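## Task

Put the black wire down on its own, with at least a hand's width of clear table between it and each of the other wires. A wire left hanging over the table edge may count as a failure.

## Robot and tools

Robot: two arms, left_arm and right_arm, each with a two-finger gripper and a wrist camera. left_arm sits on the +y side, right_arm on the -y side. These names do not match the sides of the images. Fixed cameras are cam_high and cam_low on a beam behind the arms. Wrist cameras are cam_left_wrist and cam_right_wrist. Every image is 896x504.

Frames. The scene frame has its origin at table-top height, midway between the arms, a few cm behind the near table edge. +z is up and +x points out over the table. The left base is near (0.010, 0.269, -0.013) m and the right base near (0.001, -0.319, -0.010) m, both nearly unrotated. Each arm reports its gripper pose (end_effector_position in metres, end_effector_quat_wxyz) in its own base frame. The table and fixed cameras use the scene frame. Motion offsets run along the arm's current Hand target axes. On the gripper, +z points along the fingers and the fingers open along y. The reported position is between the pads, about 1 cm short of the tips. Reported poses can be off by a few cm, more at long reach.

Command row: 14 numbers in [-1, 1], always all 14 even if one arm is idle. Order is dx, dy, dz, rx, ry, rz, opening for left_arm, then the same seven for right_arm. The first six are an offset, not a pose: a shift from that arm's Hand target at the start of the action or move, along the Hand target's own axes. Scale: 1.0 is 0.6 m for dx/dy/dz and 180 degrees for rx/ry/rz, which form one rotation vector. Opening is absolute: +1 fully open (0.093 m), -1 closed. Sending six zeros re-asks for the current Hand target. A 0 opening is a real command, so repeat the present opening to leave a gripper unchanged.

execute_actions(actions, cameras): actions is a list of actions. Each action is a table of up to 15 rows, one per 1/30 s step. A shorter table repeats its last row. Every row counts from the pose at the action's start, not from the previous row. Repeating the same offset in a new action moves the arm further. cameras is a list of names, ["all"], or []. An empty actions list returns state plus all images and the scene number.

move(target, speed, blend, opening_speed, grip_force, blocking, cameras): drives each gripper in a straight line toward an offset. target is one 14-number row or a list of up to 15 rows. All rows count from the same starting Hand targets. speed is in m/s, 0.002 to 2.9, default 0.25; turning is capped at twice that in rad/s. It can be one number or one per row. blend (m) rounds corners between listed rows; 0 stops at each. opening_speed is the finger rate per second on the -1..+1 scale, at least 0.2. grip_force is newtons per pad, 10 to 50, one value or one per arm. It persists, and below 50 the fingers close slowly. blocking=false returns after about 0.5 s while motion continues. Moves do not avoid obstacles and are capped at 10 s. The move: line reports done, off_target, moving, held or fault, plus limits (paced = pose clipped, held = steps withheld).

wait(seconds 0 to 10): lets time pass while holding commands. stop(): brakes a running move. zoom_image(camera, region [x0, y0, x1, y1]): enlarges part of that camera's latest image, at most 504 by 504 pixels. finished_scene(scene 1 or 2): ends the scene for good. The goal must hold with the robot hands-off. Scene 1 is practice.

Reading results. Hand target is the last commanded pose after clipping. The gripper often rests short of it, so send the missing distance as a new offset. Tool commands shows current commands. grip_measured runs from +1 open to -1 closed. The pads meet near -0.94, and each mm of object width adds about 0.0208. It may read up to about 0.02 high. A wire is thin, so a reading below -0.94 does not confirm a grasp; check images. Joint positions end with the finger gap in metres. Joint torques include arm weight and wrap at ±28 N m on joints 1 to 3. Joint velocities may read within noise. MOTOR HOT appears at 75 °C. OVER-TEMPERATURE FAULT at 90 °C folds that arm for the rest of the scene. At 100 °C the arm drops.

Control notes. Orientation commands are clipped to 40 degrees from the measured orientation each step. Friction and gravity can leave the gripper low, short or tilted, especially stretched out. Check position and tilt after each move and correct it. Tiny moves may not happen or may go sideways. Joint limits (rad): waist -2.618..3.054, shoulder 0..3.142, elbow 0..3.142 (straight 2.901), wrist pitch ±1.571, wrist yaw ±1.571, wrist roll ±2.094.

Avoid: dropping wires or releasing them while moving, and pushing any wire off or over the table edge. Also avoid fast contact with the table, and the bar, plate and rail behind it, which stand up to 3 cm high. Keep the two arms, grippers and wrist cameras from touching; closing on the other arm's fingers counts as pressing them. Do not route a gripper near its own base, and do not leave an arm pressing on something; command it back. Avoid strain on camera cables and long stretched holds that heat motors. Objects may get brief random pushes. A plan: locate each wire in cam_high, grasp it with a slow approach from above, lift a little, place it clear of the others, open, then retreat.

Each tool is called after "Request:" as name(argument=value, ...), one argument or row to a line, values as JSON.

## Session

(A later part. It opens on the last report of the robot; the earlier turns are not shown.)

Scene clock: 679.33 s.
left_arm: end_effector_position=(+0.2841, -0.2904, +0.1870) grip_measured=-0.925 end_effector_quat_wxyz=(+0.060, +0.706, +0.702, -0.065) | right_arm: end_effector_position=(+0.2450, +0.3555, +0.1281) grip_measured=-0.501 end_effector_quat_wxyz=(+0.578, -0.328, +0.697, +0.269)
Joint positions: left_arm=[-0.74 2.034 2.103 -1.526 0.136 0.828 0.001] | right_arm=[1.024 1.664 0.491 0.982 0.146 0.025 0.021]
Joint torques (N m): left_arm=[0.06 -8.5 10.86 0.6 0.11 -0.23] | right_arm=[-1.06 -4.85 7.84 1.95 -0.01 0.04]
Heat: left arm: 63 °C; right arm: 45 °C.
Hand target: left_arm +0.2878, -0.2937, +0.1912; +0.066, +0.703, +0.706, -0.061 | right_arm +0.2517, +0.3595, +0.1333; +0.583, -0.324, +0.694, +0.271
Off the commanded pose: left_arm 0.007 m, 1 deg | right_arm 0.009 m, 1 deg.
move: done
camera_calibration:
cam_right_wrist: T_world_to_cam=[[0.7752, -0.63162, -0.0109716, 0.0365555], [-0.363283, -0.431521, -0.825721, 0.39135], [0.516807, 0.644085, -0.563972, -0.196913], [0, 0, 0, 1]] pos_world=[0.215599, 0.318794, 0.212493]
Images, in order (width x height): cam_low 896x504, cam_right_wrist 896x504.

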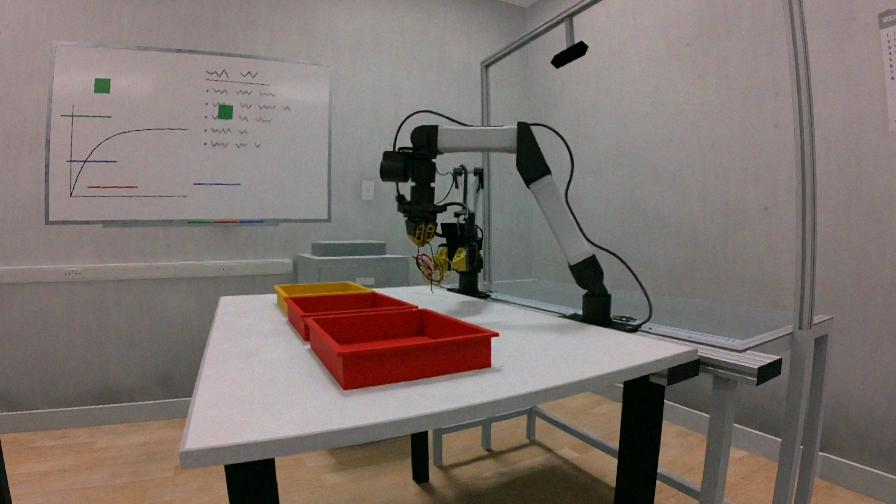

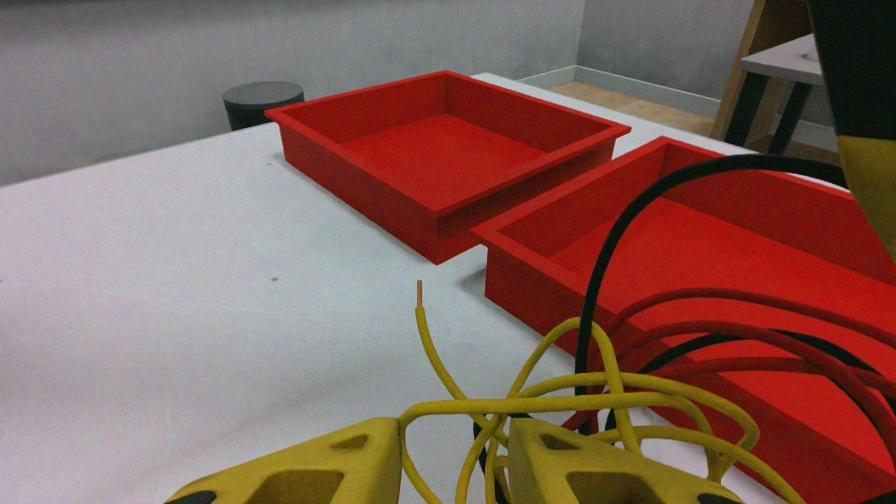

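Request:
move(
  target=[0,0,0,0,0,0,-0.9316, 0.004,0.0,-0.022,0,0,0,-0.5],
  cameras=["cam_right_wrist"],
  speed=0.07,
)

Request:
zoom_image(
  camera="cam_right_wrist",
  region=[330, 200, 680, 504],
)

Scene clock: 688.63 s.
left_arm: end_effector_position=(+0.2841, -0.2904, +0.1870) grip_measured=-0.925 end_effector_quat_wxyz=(+0.060, +0.706, +0.702, -0.065) | right_arm: end_effector_position=(+0.2426, +0.3516, +0.1210) grip_measured=-0.501 end_effector_quat_wxyz=(+0.572, -0.331, +0.702, +0.265)
Joint positions: left_arm=[-0.74 2.034 2.103 -1.526 0.136 0.828 0.001] | right_arm=[1.024 1.664 0.473 0.981 0.146 0.025 0.021]
Joint torques (N m): left_arm=[-0.2 -8.69 10.71 0.64 0.11 -0.17] | right_arm=[0.01 -8.27 4.7 2.04 0.09 0.06]
Heat: left arm: 63 °C; right arm: 45 °C.
Hand target: left_arm +0.2878, -0.2937, +0.1912; +0.066, +0.703, +0.706, -0.061 | right_arm +0.2431, +0.3492, +0.1333; +0.583, -0.324, +0.694, +0.271
Off the commanded pose: left_arm 0.007 m, 1 deg | right_arm 0.012 m, 2 deg.
move: off_target (right_arm)
camera_calibration:
cam_right_wrist: T_world_to_cam=[[0.775124, -0.631753, -0.00842564, 0.035562], [-0.371273, -0.444658, -0.815129, 0.388108], [0.511214, 0.634954, -0.579218, -0.190717], [0, 0, 0, 1]] pos_world=[0.214026, 0.316139, 0.206191]
Images, in order (width x height): cam_right_wrist 896x504.

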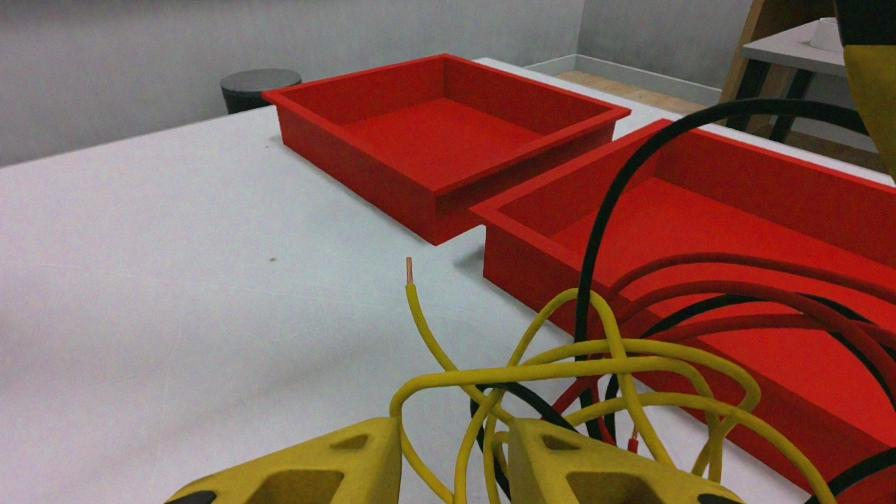

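Scaled by 1.440 from the camera's 896x504 image, which has a finer 1280x720 frame.

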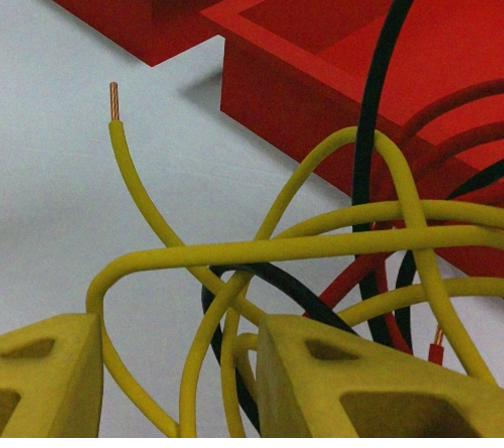

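Request:
move(
  target=[0,0,0,0,0,0,-0.9316, 0,0,0,0,0,0,-1],
  cameras=["cam_right_wrist"],
  speed=0.07,
  opening_speed=0.5,
)

Request:
zoom_image(
  camera="cam_right_wrist",
  region=[330, 200, 680, 504],
)

Scene clock: 694.33 s.
left_arm: end_effector_position=(+0.2841, -0.2904, +0.1870) grip_measured=-0.925 end_effector_quat_wxyz=(+0.060, +0.706, +0.702, -0.065) | right_arm: end_effector_position=(+0.2426, +0.3516, +0.1210) grip_measured=-0.988 end_effector_quat_wxyz=(+0.572, -0.331, +0.702, +0.265)
Joint positions: left_arm=[-0.74 2.034 2.103 -1.526 0.136 0.828 0.001] | right_arm=[1.024 1.664 0.473 0.981 0.146 0.025 0]
Joint torques (N m): left_arm=[-0.08 -8.49 10.78 0.61 0.09 -0.18] | right_arm=[-0.23 -8.23 5.03 2.07 0.03 0.07]
Heat: left arm: 63 °C; right arm: 45 °C.
Hand target: left_arm +0.2878, -0.2937, +0.1912; +0.066, +0.703, +0.706, -0.061 | right_arm +0.2431, +0.3492, +0.1333; +0.583, -0.324, +0.694, +0.271
Off the commanded pose: left_arm 0.007 m, 1 deg | right_arm 0.013 m, 2 deg.
move: off_target (right_arm)
camera_calibration:
cam_right_wrist: T_world_to_cam=[[0.775124, -0.631753, -0.00842564, 0.035562], [-0.371273, -0.444658, -0.815129, 0.388108], [0.511214, 0.634954, -0.579218, -0.190717], [0, 0, 0, 1]] pos_world=[0.214026, 0.316139, 0.206191]
Images, in order (width x height): cam_right_wrist 896x504.

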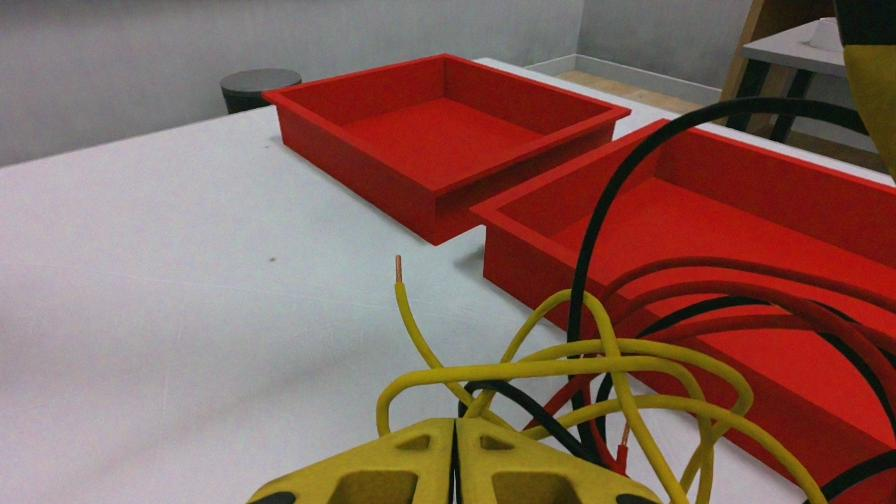

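Scaled by 1.440 from the camera's 896x504 image, which has a finer 1280x720 frame.

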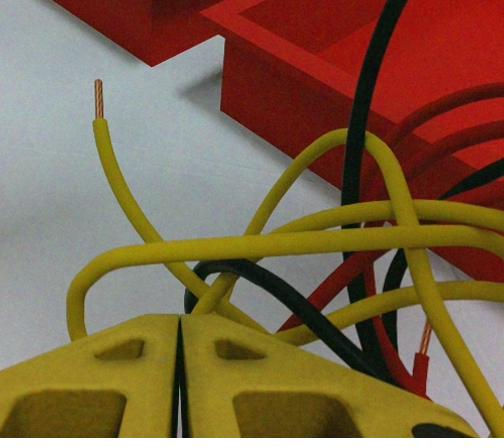

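Request:
move(
  target=[0,0,0,0,0,0,-0.9316, 0,0,-0.07,0,0,0,-1],
  cameras=["cam_right_wrist"],
  speed=0.06,
)

Request:
zoom_image(
  camera="cam_right_wrist",
  region=[330, 150, 680, 504],
)

Scene clock: 699.93 s.
left_arm: end_effector_position=(+0.2841, -0.2904, +0.1870) grip_measured=-0.925 end_effector_quat_wxyz=(+0.060, +0.706, +0.702, -0.065) | right_arm: end_effector_position=(+0.2173, +0.3203, +0.1322) grip_measured=-0.988 end_effector_quat_wxyz=(+0.574, -0.333, +0.698, +0.270)
Joint positions: left_arm=[-0.74 2.034 2.103 -1.526 0.136 0.828 0.001] | right_arm=[1.041 1.464 0.334 0.93 0.153 0.025 0]
Joint torques (N m): left_arm=[-0.13 -8.54 10.78 0.67 0.09 -0.19] | right_arm=[0.85 -6.97 5.22 2.01 0.36 0.16]
Heat: left arm: 63 °C; right arm: 45 °C.
Hand target: left_arm +0.2878, -0.2937, +0.1912; +0.066, +0.703, +0.706, -0.061 | right_arm +0.2164, +0.3177, +0.1406; +0.583, -0.324, +0.694, +0.271
Off the commanded pose: left_arm 0.007 m, 1 deg | right_arm 0.009 m, 2 deg.
move: done
camera_calibration:
cam_right_wrist: T_world_to_cam=[[0.781275, -0.624133, -0.00826581, 0.0317829], [-0.361863, -0.442102, -0.820732, 0.371797], [0.508591, 0.644208, -0.571254, -0.154948], [0, 0, 0, 1]] pos_world=[0.188514, 0.284028, 0.216894]
Images, in order (width x height): cam_right_wrist 896x504.

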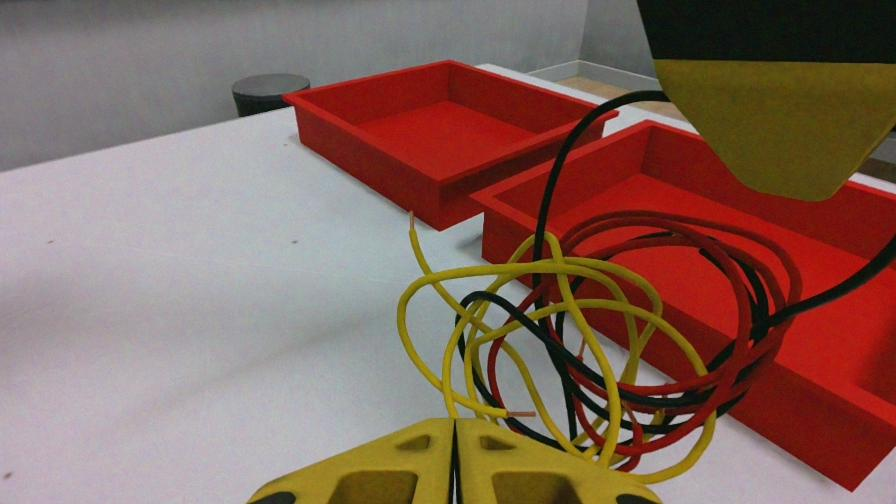

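Scaled by 1.424 from the camera's 896x504 image, which has a finer 1280x720 frame.

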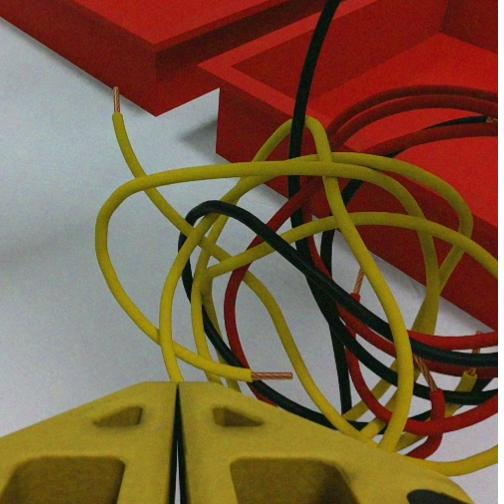

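Request:
move(
  target=[0,0,0,0,0,0,-0.9316, 0.0037,-0.003,0.1095,0,0,0,-0.5],
  cameras=["cam_right_wrist"],
  speed=0.07,
)

Request:
zoom_image(
  camera="cam_right_wrist",
  region=[330, 200, 680, 504],
)

Scene clock: 731.67 s.
left_arm: end_effector_position=(+0.2841, -0.2903, +0.1870) grip_measured=-0.925 end_effector_quat_wxyz=(+0.060, +0.706, +0.702, -0.065) | right_arm: end_effector_position=(+0.2512, +0.3600, +0.1151) grip_measured=-0.501 end_effector_quat_wxyz=(+0.568, -0.332, +0.706, +0.264)
Joint positions: left_arm=[-0.74 2.034 2.103 -1.526 0.135 0.828 0.001] | right_arm=[1.013 1.719 0.518 0.981 0.135 0.025 0.021]
Joint torques (N m): left_arm=[-0.17 -8.57 10.66 0.64 0.14 -0.14] | right_arm=[-0.77 -5.2 7.88 2.31 -0.11 0]
Heat: left arm: 64 °C; right arm: 46 °C.
Hand target: left_arm +0.2878, -0.2937, +0.1912; +0.066, +0.703, +0.706, -0.061 | right_arm +0.2591, +0.3657, +0.1268; +0.583, -0.324, +0.694, +0.271
Off the commanded pose: left_arm 0.007 m, 1 deg | right_arm 0.015 m, 3 deg.
move: off_target (right_arm)
camera_calibration:
cam_right_wrist: T_world_to_cam=[[0.774667, -0.632303, -0.0091657, 0.0346248], [-0.377562, -0.450845, -0.808818, 0.393376], [0.507286, 0.630025, -0.587988, -0.200174], [0, 0, 0, 1]] pos_world=[0.223247, 0.32536, 0.200787]
Images, in order (width x height): cam_right_wrist 896x504.

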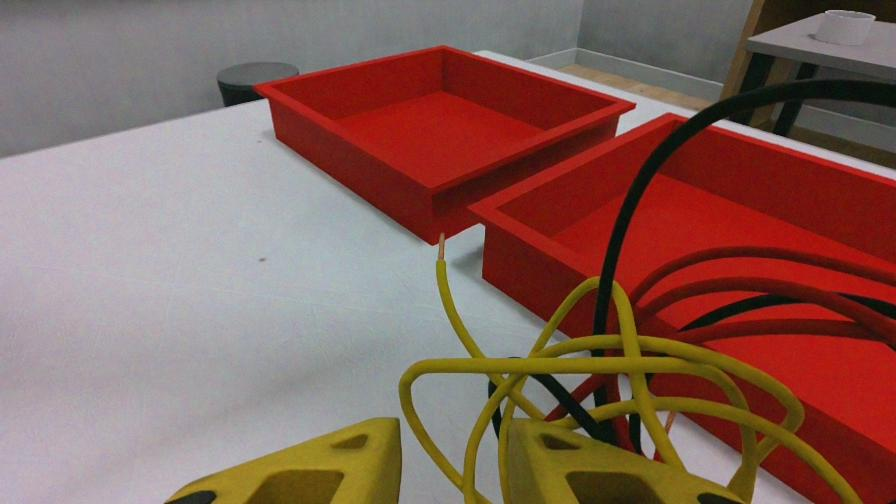

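Scaled by 1.440 from the camera's 896x504 image, which has a finer 1280x720 frame.

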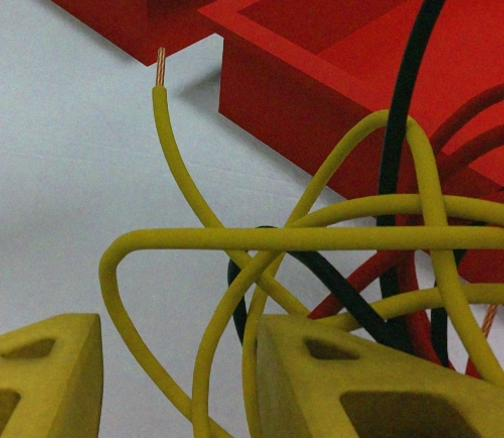

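Request:
move(
  target=[0,0,0,0,0,0,-0.9316, -0.006,-0.003,0.033,0,0,0,-0.5],
  cameras=["cam_right_wrist","cam_low"],
  speed=0.05,
)

Request:
zoom_image(
  camera="cam_right_wrist",
  region=[330, 200, 680, 504],
)

Request:
zoom_image(
  camera="cam_low",
  region=[370, 200, 490, 310],
)

Scene clock: 741.90 s.
left_arm: end_effector_position=(+0.2845, -0.2899, +0.1869) grip_measured=-0.925 end_effector_quat_wxyz=(+0.059, +0.706, +0.703, -0.063) | right_arm: end_effector_position=(+0.2656, +0.3757, +0.1202) grip_measured=-0.501 end_effector_quat_wxyz=(+0.574, -0.328, +0.701, +0.269)
Joint positions: left_arm=[-0.74 2.034 2.103 -1.526 0.131 0.828 0.001] | right_arm=[1 1.779 0.598 0.982 0.121 0.025 0.021]
Joint torques (N m): left_arm=[-0.01 -8.66 10.8 0.63 0.2 -0.16] | right_arm=[-0.87 -5.67 8.08 2.08 0.06 -0.04]
Heat: left arm: 64 °C; right arm: 46 °C.
Hand target: left_arm +0.2878, -0.2937, +0.1912; +0.066, +0.703, +0.706, -0.061 | right_arm +0.2734, +0.3800, +0.1270; +0.583, -0.324, +0.694, +0.271
Off the commanded pose: left_arm 0.007 m, 1 deg | right_arm 0.011 m, 1 deg.
move: off_target (right_arm)
camera_calibration:
cam_right_wrist: T_world_to_cam=[[0.775045, -0.631735, -0.0147024, 0.0338017], [-0.370319, -0.435227, -0.820635, 0.403593], [0.512025, 0.641473, -0.571264, -0.221986], [0, 0, 0, 1]] pos_world=[0.236923, 0.339406, 0.204887]
Images, in order (width x height): cam_low 896x504, cam_right_wrist 896x504.

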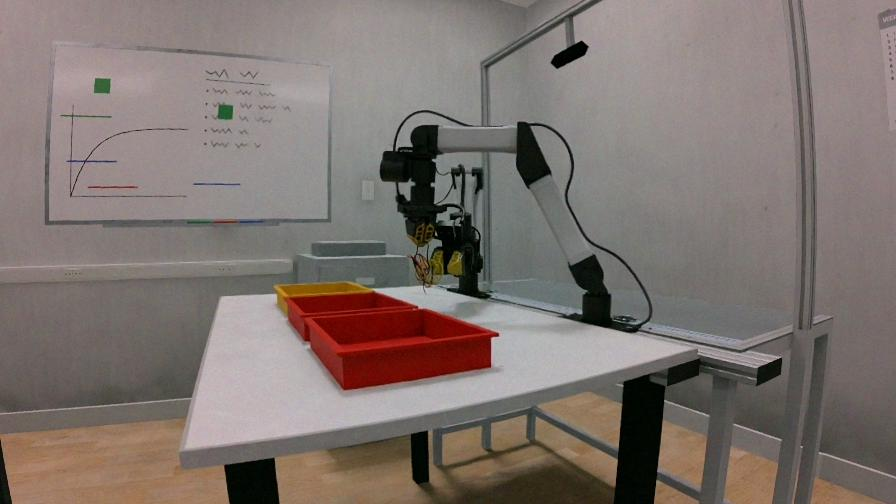

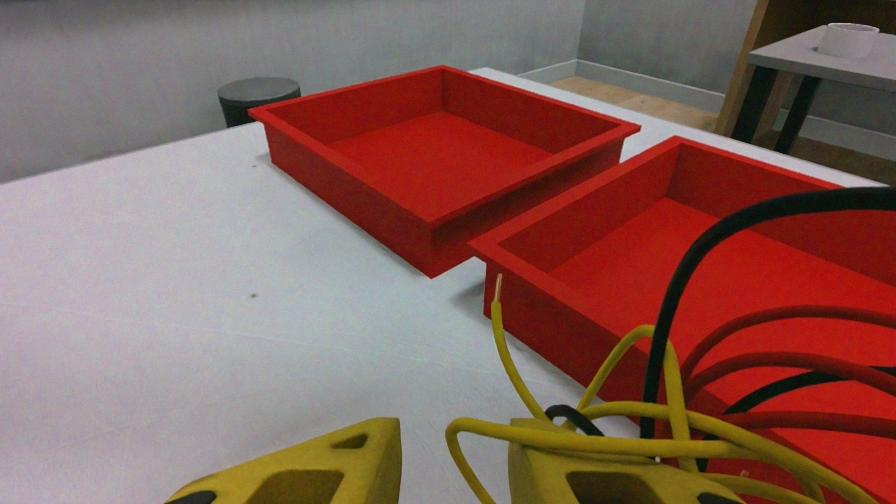

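Scaled by 1.440 from the camera's 896x504 image, which has a finer 1280x720 frame.

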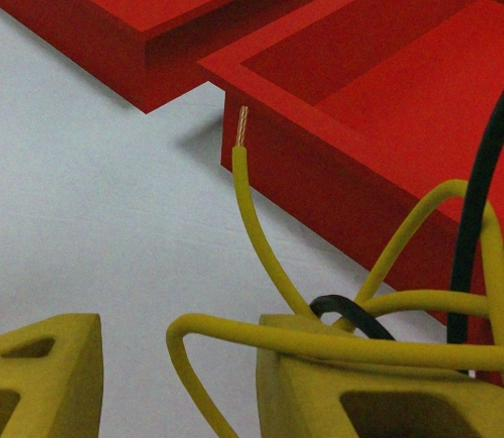

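Scaled by 4.200 from the camera's 896x504 image, which has a finer 1280x720 frame.

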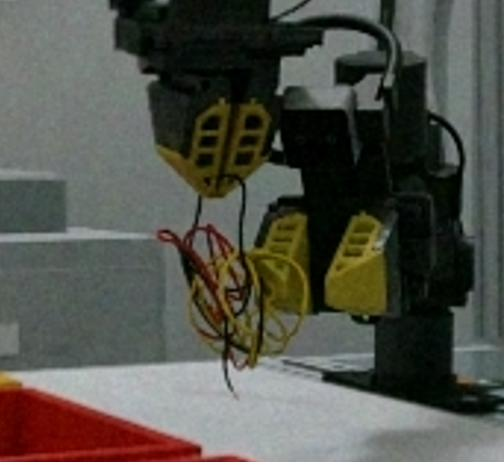

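Request:
move(
  target=[
    [0,0,0,0,0,0,-0.9316, 0,0,0.008,0,0,0,-0.5],
    [0,0,0,0,0,0,-0.9316, 0,0,0.008,0,0,0,-1],
  ],
  cameras=["cam_right_wrist"],
  speed=0.05,
  opening_speed=0.5,
)

Request:
zoom_image(
  camera="cam_right_wrist",
  region=[330, 200, 680, 504],
)

Scene clock: 748.90 s.
left_arm: end_effector_position=(+0.2865, -0.2878, +0.1865) grip_measured=-0.925 end_effector_quat_wxyz=(+0.059, +0.706, +0.703, -0.054) | right_arm: end_effector_position=(+0.2675, +0.3793, +0.1194) grip_measured=-0.985 end_effector_quat_wxyz=(+0.574, -0.329, +0.700, +0.269)
Joint positions: left_arm=[-0.74 2.034 2.103 -1.526 0.114 0.828 0.001] | right_arm=[1 1.795 0.614 0.982 0.119 0.023 0]
Joint torques (N m): left_arm=[-0.03 -8.73 10.61 0.58 0.31 -0.16] | right_arm=[-0.88 -5.76 8.42 1.99 0 0.01]
Heat: left arm: 64 °C; right arm: 46 °C.
Hand target: left_arm +0.2878, -0.2937, +0.1912; +0.066, +0.703, +0.706, -0.061 | right_arm +0.2764, +0.3836, +0.1261; +0.583, -0.324, +0.694, +0.271
Off the commanded pose: left_arm 0.008 m, 1 deg | right_arm 0.012 m, 1 deg.
move: off_target (right_arm); target 2's new opening was sent with right_arm's hand 0.012 m and 1 deg from that target
camera_calibration:
cam_right_wrist: T_world_to_cam=[[0.776482, -0.630001, -0.0132198, 0.0332938], [-0.36823, -0.436623, -0.820833, 0.405268], [0.511353, 0.64223, -0.571015, -0.225754], [0, 0, 0, 1]] pos_world=[0.23882, 0.342911, 0.204189]
Images, in order (width x height): cam_right_wrist 896x504.

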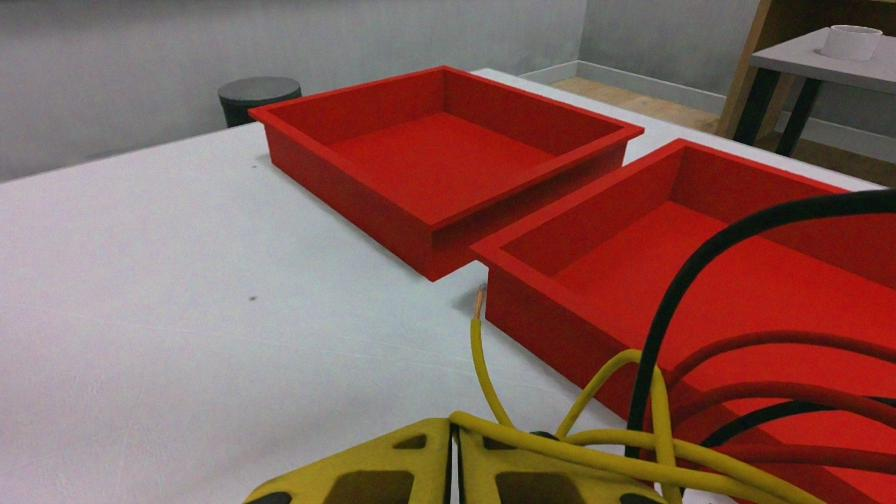

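Scaled by 1.440 from the camera's 896x504 image, which has a finer 1280x720 frame.

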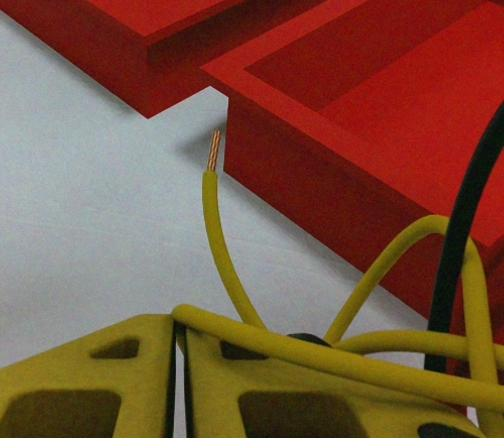

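Request:
move(
  target=[0,0,0,0,0,0,-0.9316, 0,0,-0.09,0,0,0,-1],
  cameras=["cam_right_wrist","cam_low"],
  speed=0.06,
)

Request:
zoom_image(
  camera="cam_right_wrist",
  region=[330, 150, 680, 504],
)

Request:
zoom_image(
  camera="cam_low",
  region=[370, 200, 490, 310],
)

Scene clock: 756.07 s.
left_arm: end_effector_position=(+0.2865, -0.2877, +0.1865) grip_measured=-0.925 end_effector_quat_wxyz=(+0.059, +0.706, +0.703, -0.054) | right_arm: end_effector_position=(+0.2437, +0.3451, +0.1231) grip_measured=-0.986 end_effector_quat_wxyz=(+0.571, -0.332, +0.701, +0.269)
Joint positions: left_arm=[-0.74 2.034 2.103 -1.526 0.114 0.828 0.001] | right_arm=[1.003 1.639 0.455 0.977 0.119 0.023 0]
Joint torques (N m): left_arm=[-0.01 -8.44 10.71 0.65 0.27 -0.19] | right_arm=[0.69 -8.62 4.78 1.95 0.2 0.07]
Heat: left arm: 64 °C; right arm: 46 °C.
Hand target: left_arm +0.2877, -0.2937, +0.1912; +0.066, +0.703, +0.706, -0.061 | right_arm +0.2423, +0.3429, +0.1355; +0.583, -0.324, +0.694, +0.271
Off the commanded pose: left_arm 0.008 m, 1 deg | right_arm 0.013 m, 2 deg.
move: off_target (right_arm)
camera_calibration:
cam_right_wrist: T_world_to_cam=[[0.778882, -0.627055, -0.0120604, 0.0286201], [-0.369897, -0.44376, -0.816243, 0.386846], [0.506477, 0.640218, -0.577583, -0.186844], [0, 0, 0, 1]] pos_world=[0.215434, 0.309234, 0.208188]
Images, in order (width x height): cam_low 896x504, cam_right_wrist 896x504.

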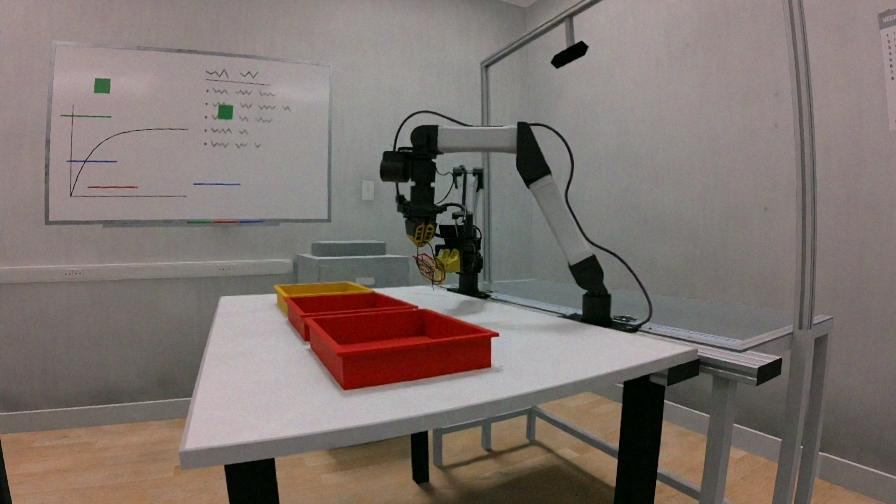

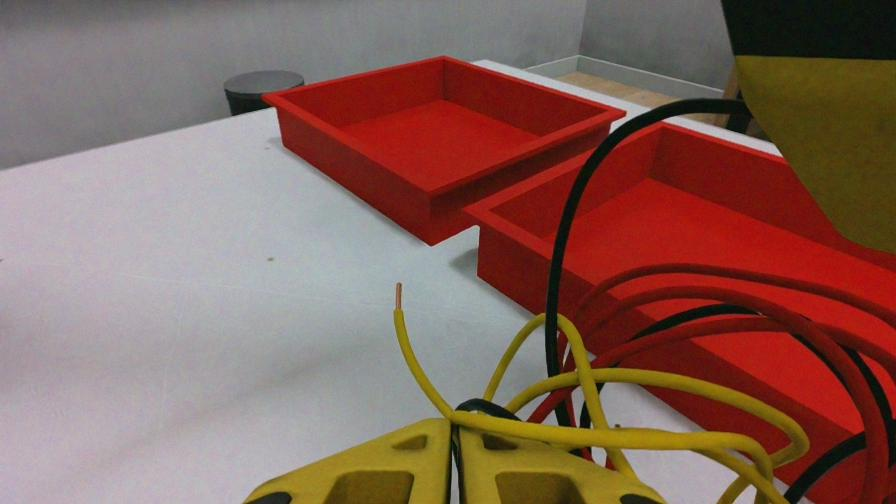

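Scaled by 1.424 from the camera's 896x504 image, which has a finer 1280x720 frame.

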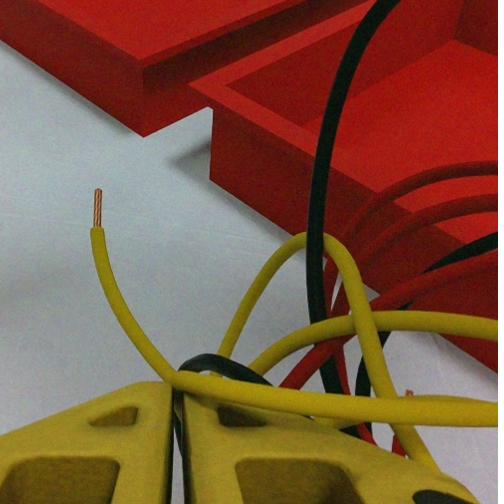

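Scaled by 4.200 from the camera's 896x504 image, which has a finer 1280x720 frame.

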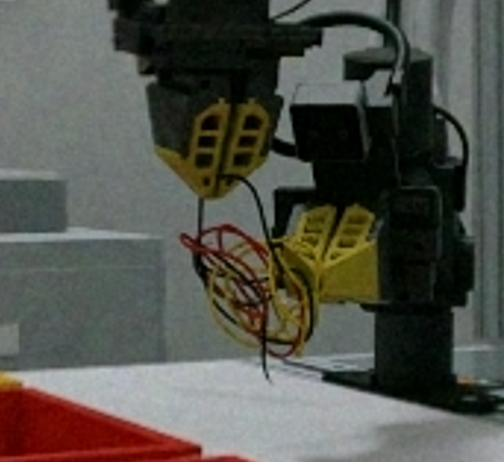

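Request:
move(
  target=[0.0667,0,0,0,0,0,-0.9316, 0.08,-0.0431,-0.08,0,0,0,-1],
  cameras=["cam_right_wrist","cam_low","cam_high"],
  speed=0.06,
)

Request:
zoom_image(
  camera="cam_right_wrist",
  region=[330, 50, 780, 504],
)

Request:
zoom_image(
  camera="cam_low",
  region=[370, 200, 490, 310],
)

Scene clock: 766.90 s.
left_arm: end_effector_position=(+0.2899, -0.2561, +0.1737) grip_measured=-0.925 end_effector_quat_wxyz=(+0.049, +0.699, +0.711, -0.058) | right_arm: end_effector_position=(+0.2242, +0.2863, +0.0948) grip_measured=-0.986 end_effector_quat_wxyz=(+0.576, -0.326, +0.699, +0.273)
Joint positions: left_arm=[-0.669 1.958 1.942 -1.469 0.125 0.879 0.001] | right_arm=[0.93 1.638 0.183 1.264 0.05 0.016 0]
Joint torques (N m): left_arm=[0.47 -12.66 5.94 0.74 0.27 0.16] | right_arm=[-0.98 -3.66 3.7 2.18 0.01 -0.07]
Heat: left arm: 64 °C; right arm: 46 °C.
Hand target: left_arm +0.2877, -0.2542, +0.1839; +0.066, +0.703, +0.706, -0.061 | right_arm +0.2264, +0.2836, +0.0966; +0.583, -0.324, +0.694, +0.271
Off the commanded pose: left_arm 0.011 m, 2 deg | right_arm 0.004 m, 1 deg.
move: off_target (left_arm)
camera_calibration:
cam_right_wrist: T_world_to_cam=[[0.775863, -0.630593, -0.0196987, 0.00897957], [-0.368651, -0.427797, -0.825279, 0.326474], [0.511989, 0.647566, -0.564381, -0.160221], [0, 0, 0, 1]] pos_world=[0.19542, 0.249081, 0.179183]
Images, in order (width x height): cam_high 896x504, cam_low 896x504, cam_right_wrist 896x504.

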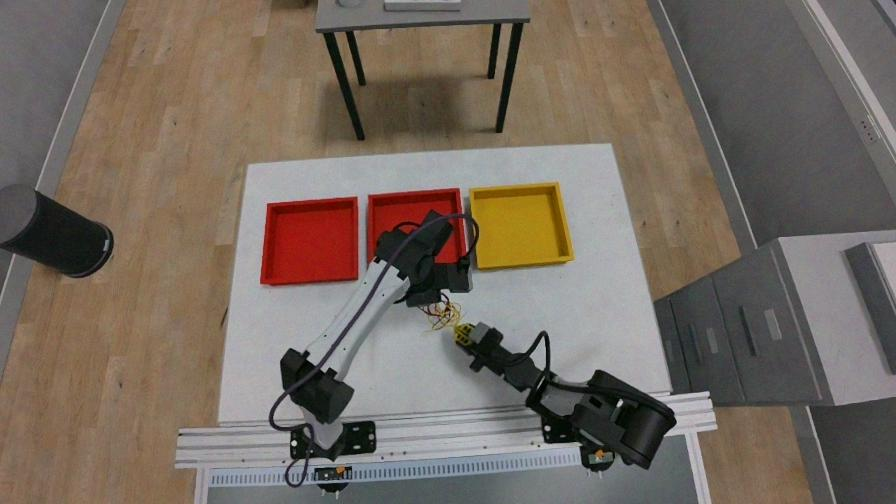

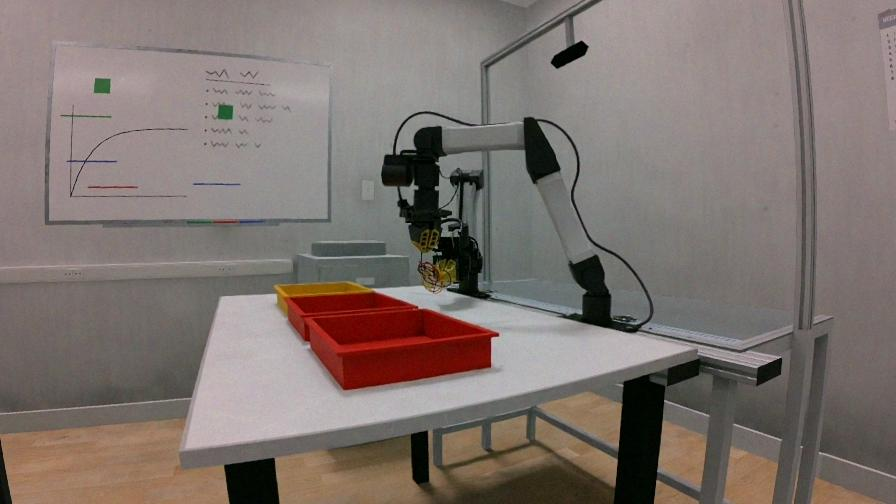

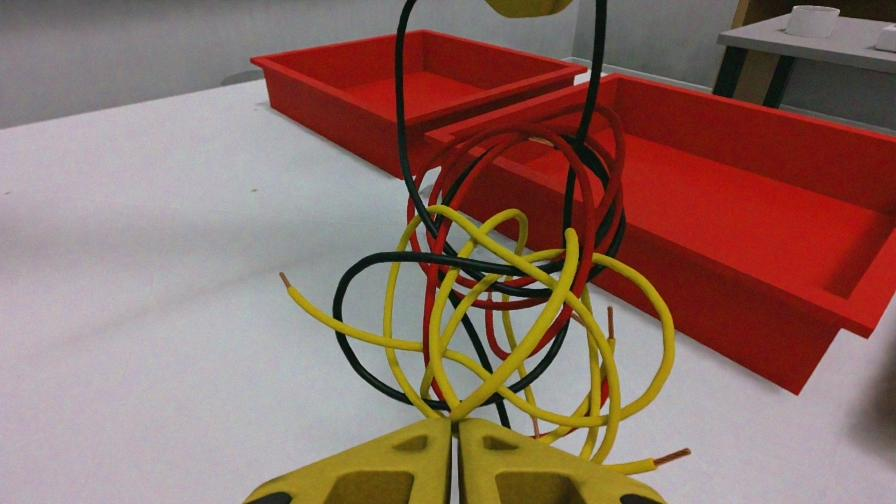

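Scaled by 1.110 from the camera's 896x504 image, which has a finer 1280x720 frame.

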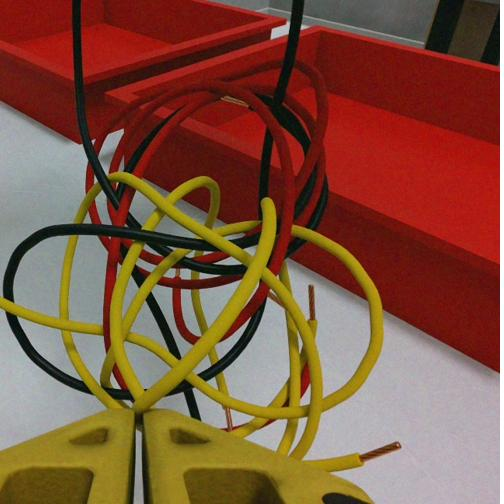

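Scaled by 4.200 from the camera's 896x504 image, which has a finer 1280x720 frame.

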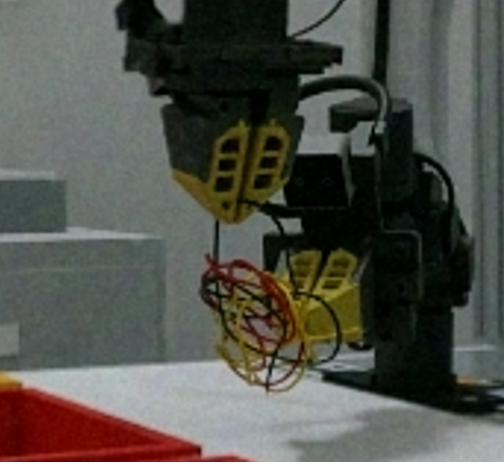

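Request:
move(
  target=[0.0612,0,0.0567,0,0,0,-0.9316, 0.0177,-0.0857,-0.1006,0,0,0,-1],
  cameras=["cam_right_wrist","cam_low","cam_high"],
  speed=0.06,
)

Request:
zoom_image(
  camera="cam_low",
  region=[370, 210, 490, 320],
)

Request:
zoom_image(
  camera="cam_high",
  region=[360, 250, 560, 370],
)

Scene clock: 783.20 s.
left_arm: end_effector_position=(+0.2886, -0.2284, +0.1359) grip_measured=-0.925 end_effector_quat_wxyz=(+0.053, +0.700, +0.710, -0.064) | right_arm: end_effector_position=(+0.2268, +0.2086, +0.0934) grip_measured=-0.986 end_effector_quat_wxyz=(+0.570, -0.328, +0.701, +0.276)
Joint positions: left_arm=[-0.604 1.86 1.656 -1.284 0.144 0.947 0.001] | right_arm=[0.579 1.393 -0.005 1.189 -0.304 -0.05 0]
Joint torques (N m): left_arm=[0.84 -11.78 6.22 0.66 0.21 0.19] | right_arm=[-0.73 -4.4 3.85 1.98 -0.01 -0.05]
Heat: left arm: 59 °C; right arm: 48 °C.
Hand target: left_arm +0.2877, -0.2242, +0.1439; +0.066, +0.703, +0.706, -0.061 | right_arm +0.2264, +0.2036, +0.0967; +0.583, -0.324, +0.694, +0.271
Off the commanded pose: left_arm 0.009 m, 2 deg | right_arm 0.006 m, 2 deg.
joint sent to its limit (right arm) — joint 3 (elbow), lower limit, where the elbow is as bent as it goes. The joint targets still meet the commanded pose.
move: done
camera_calibration:
cam_right_wrist: T_world_to_cam=[[0.781577, -0.623209, -0.027352, -0.0442013], [-0.374714, -0.433977, -0.819301, 0.2951], [0.498725, 0.650596, -0.572711, -0.108946], [0, 0, 0, 1]] pos_world=[0.199459, 0.1714, 0.178172]
Images, in order (width x height): cam_high 896x504, cam_low 896x504, cam_right_wrist 896x504.

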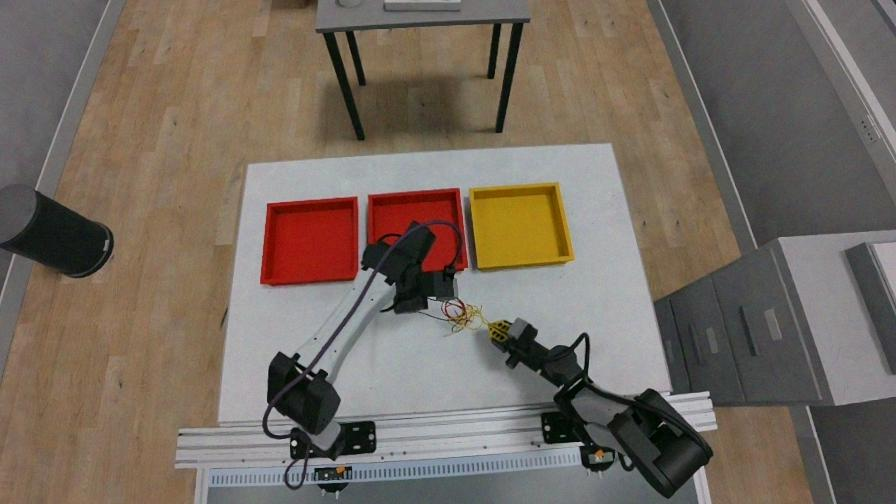

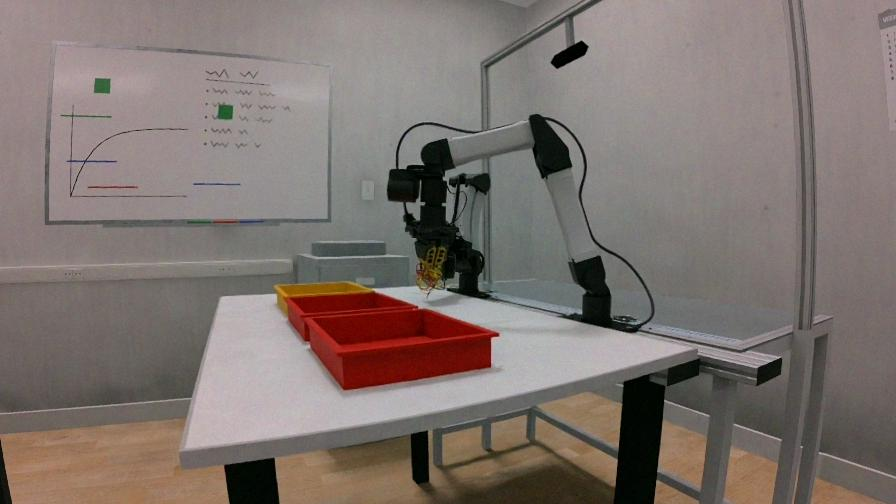

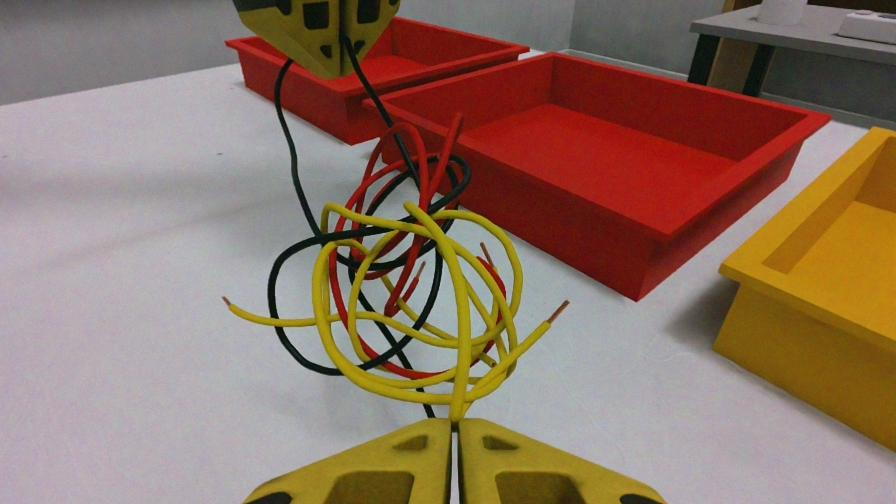

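Scaled by 4.200 from the camera's 896x504 image, which has a finer 1280x720 frame.

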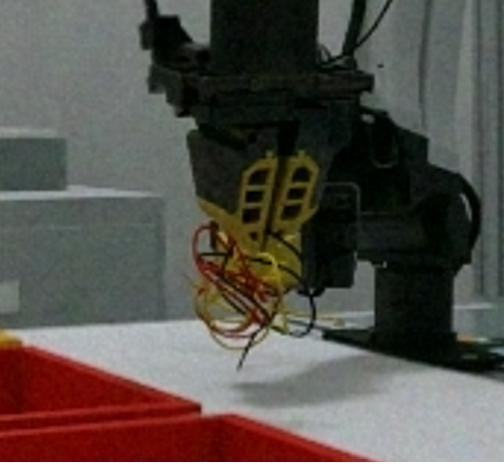

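Scaled by 2.520 from the camera's 896x504 image, which has a finer 1280x720 frame.

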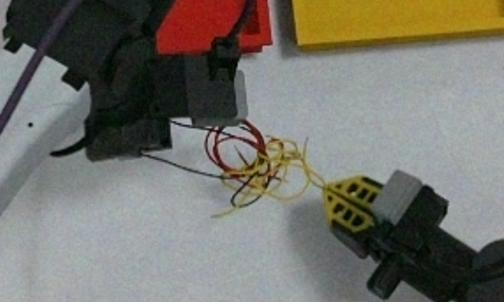

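Request:
move(
  target=[0.0985,0,-0.0179,0,0,0,-0.9316, 0.016,-0.1103,-0.091,-0.1368,0,-0.0241,-1],
  cameras=["cam_right_wrist","cam_low","cam_high"],
  speed=0.06,
)

Request:
zoom_image(
  camera="cam_low",
  region=[370, 210, 490, 320],
)

Request:
zoom_image(
  camera="cam_high",
  region=[380, 250, 580, 370],
)

Scene clock: 794.87 s.
left_arm: end_effector_position=(+0.2905, -0.1683, +0.1378) grip_measured=-0.925 end_effector_quat_wxyz=(+0.057, +0.700, +0.709, -0.063) | right_arm: end_effector_position=(+0.2334, +0.1226, +0.0911) grip_measured=-0.986 end_effector_quat_wxyz=(+0.500, -0.464, +0.615, +0.396)
Joint positions: left_arm=[-0.447 1.747 1.523 -1.279 0.157 1.106 0.001] | right_arm=[-0.193 1.494 0.438 -0.203 -1.373 -1.231 0]
Joint torques (N m): left_arm=[1.1 -10.41 6.06 0.54 0.25 0.17] | right_arm=[-0.84 -2.66 7.32 0.67 -0.7 -0.07]
Heat: left arm: 58 °C; right arm: 46 °C.
Hand target: left_arm +0.2875, -0.1641, +0.1438; +0.066, +0.703, +0.706, -0.061 | right_arm +0.2415, +0.1186, +0.0967; +0.510, -0.466, +0.608, +0.391
Off the commanded pose: left_arm 0.008 m, 1 deg | right_arm 0.011 m, 2 deg.
move: off_target (right_arm)
camera_calibration:
cam_right_wrist: T_world_to_cam=[[0.968835, -0.245105, -0.0358146, -0.192328], [-0.166751, -0.538429, -0.826007, 0.223304], [0.183175, 0.806237, -0.56252, -0.0039062], [0, 0, 0, 1]] pos_world=[0.224285, 0.0762425, 0.175366]
Images, in order (width x height): cam_high 896x504, cam_low 896x504, cam_right_wrist 896x504.

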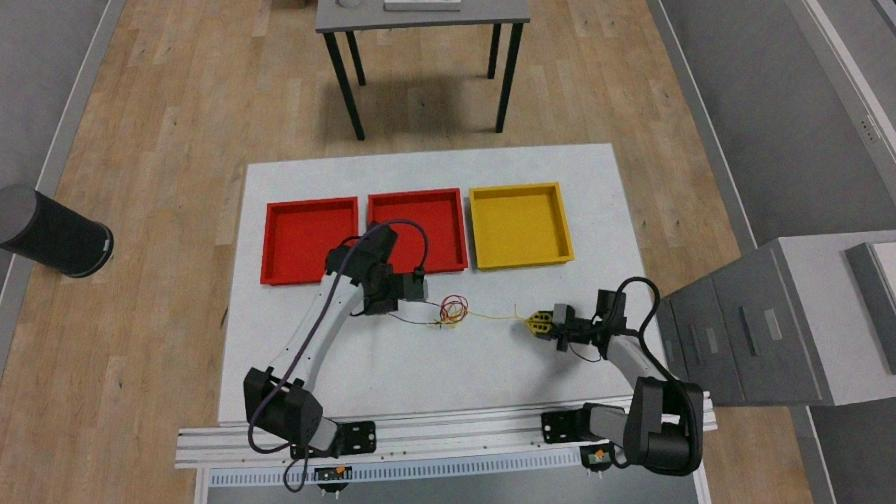

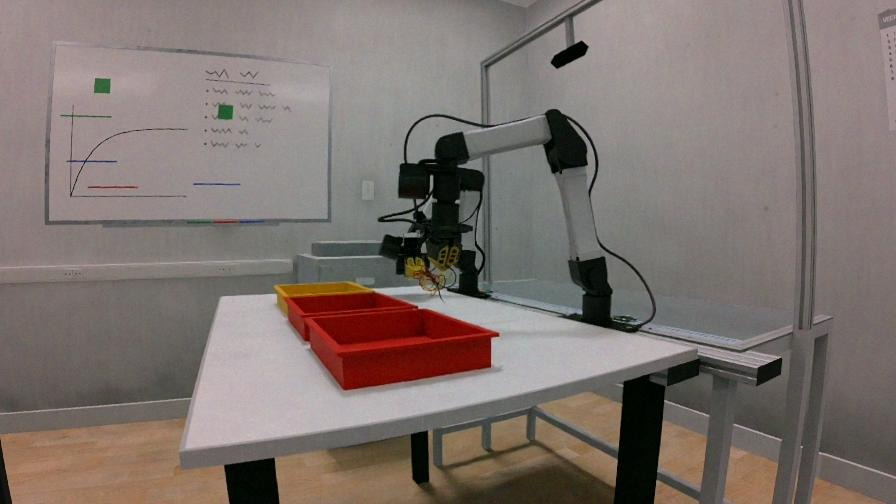

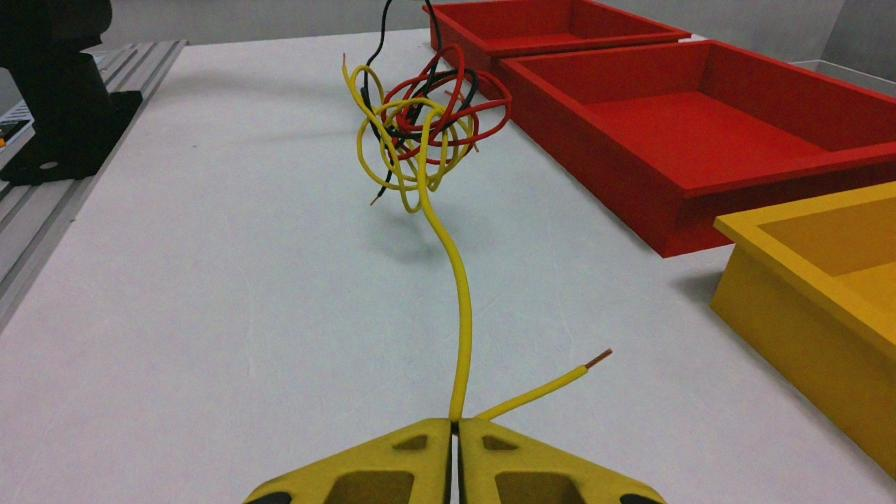

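Scaled by 4.200 from the camera's 896x504 image, which has a finer 1280x720 frame.

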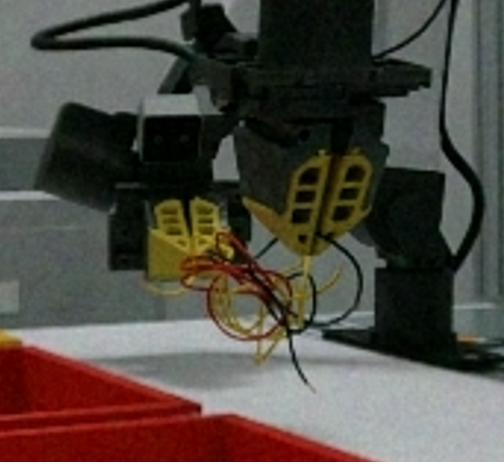

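Scaled by 2.520 from the camera's 896x504 image, which has a finer 1280x720 frame.

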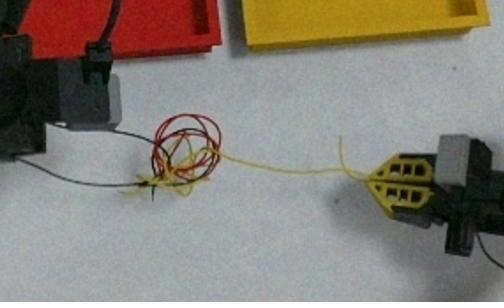

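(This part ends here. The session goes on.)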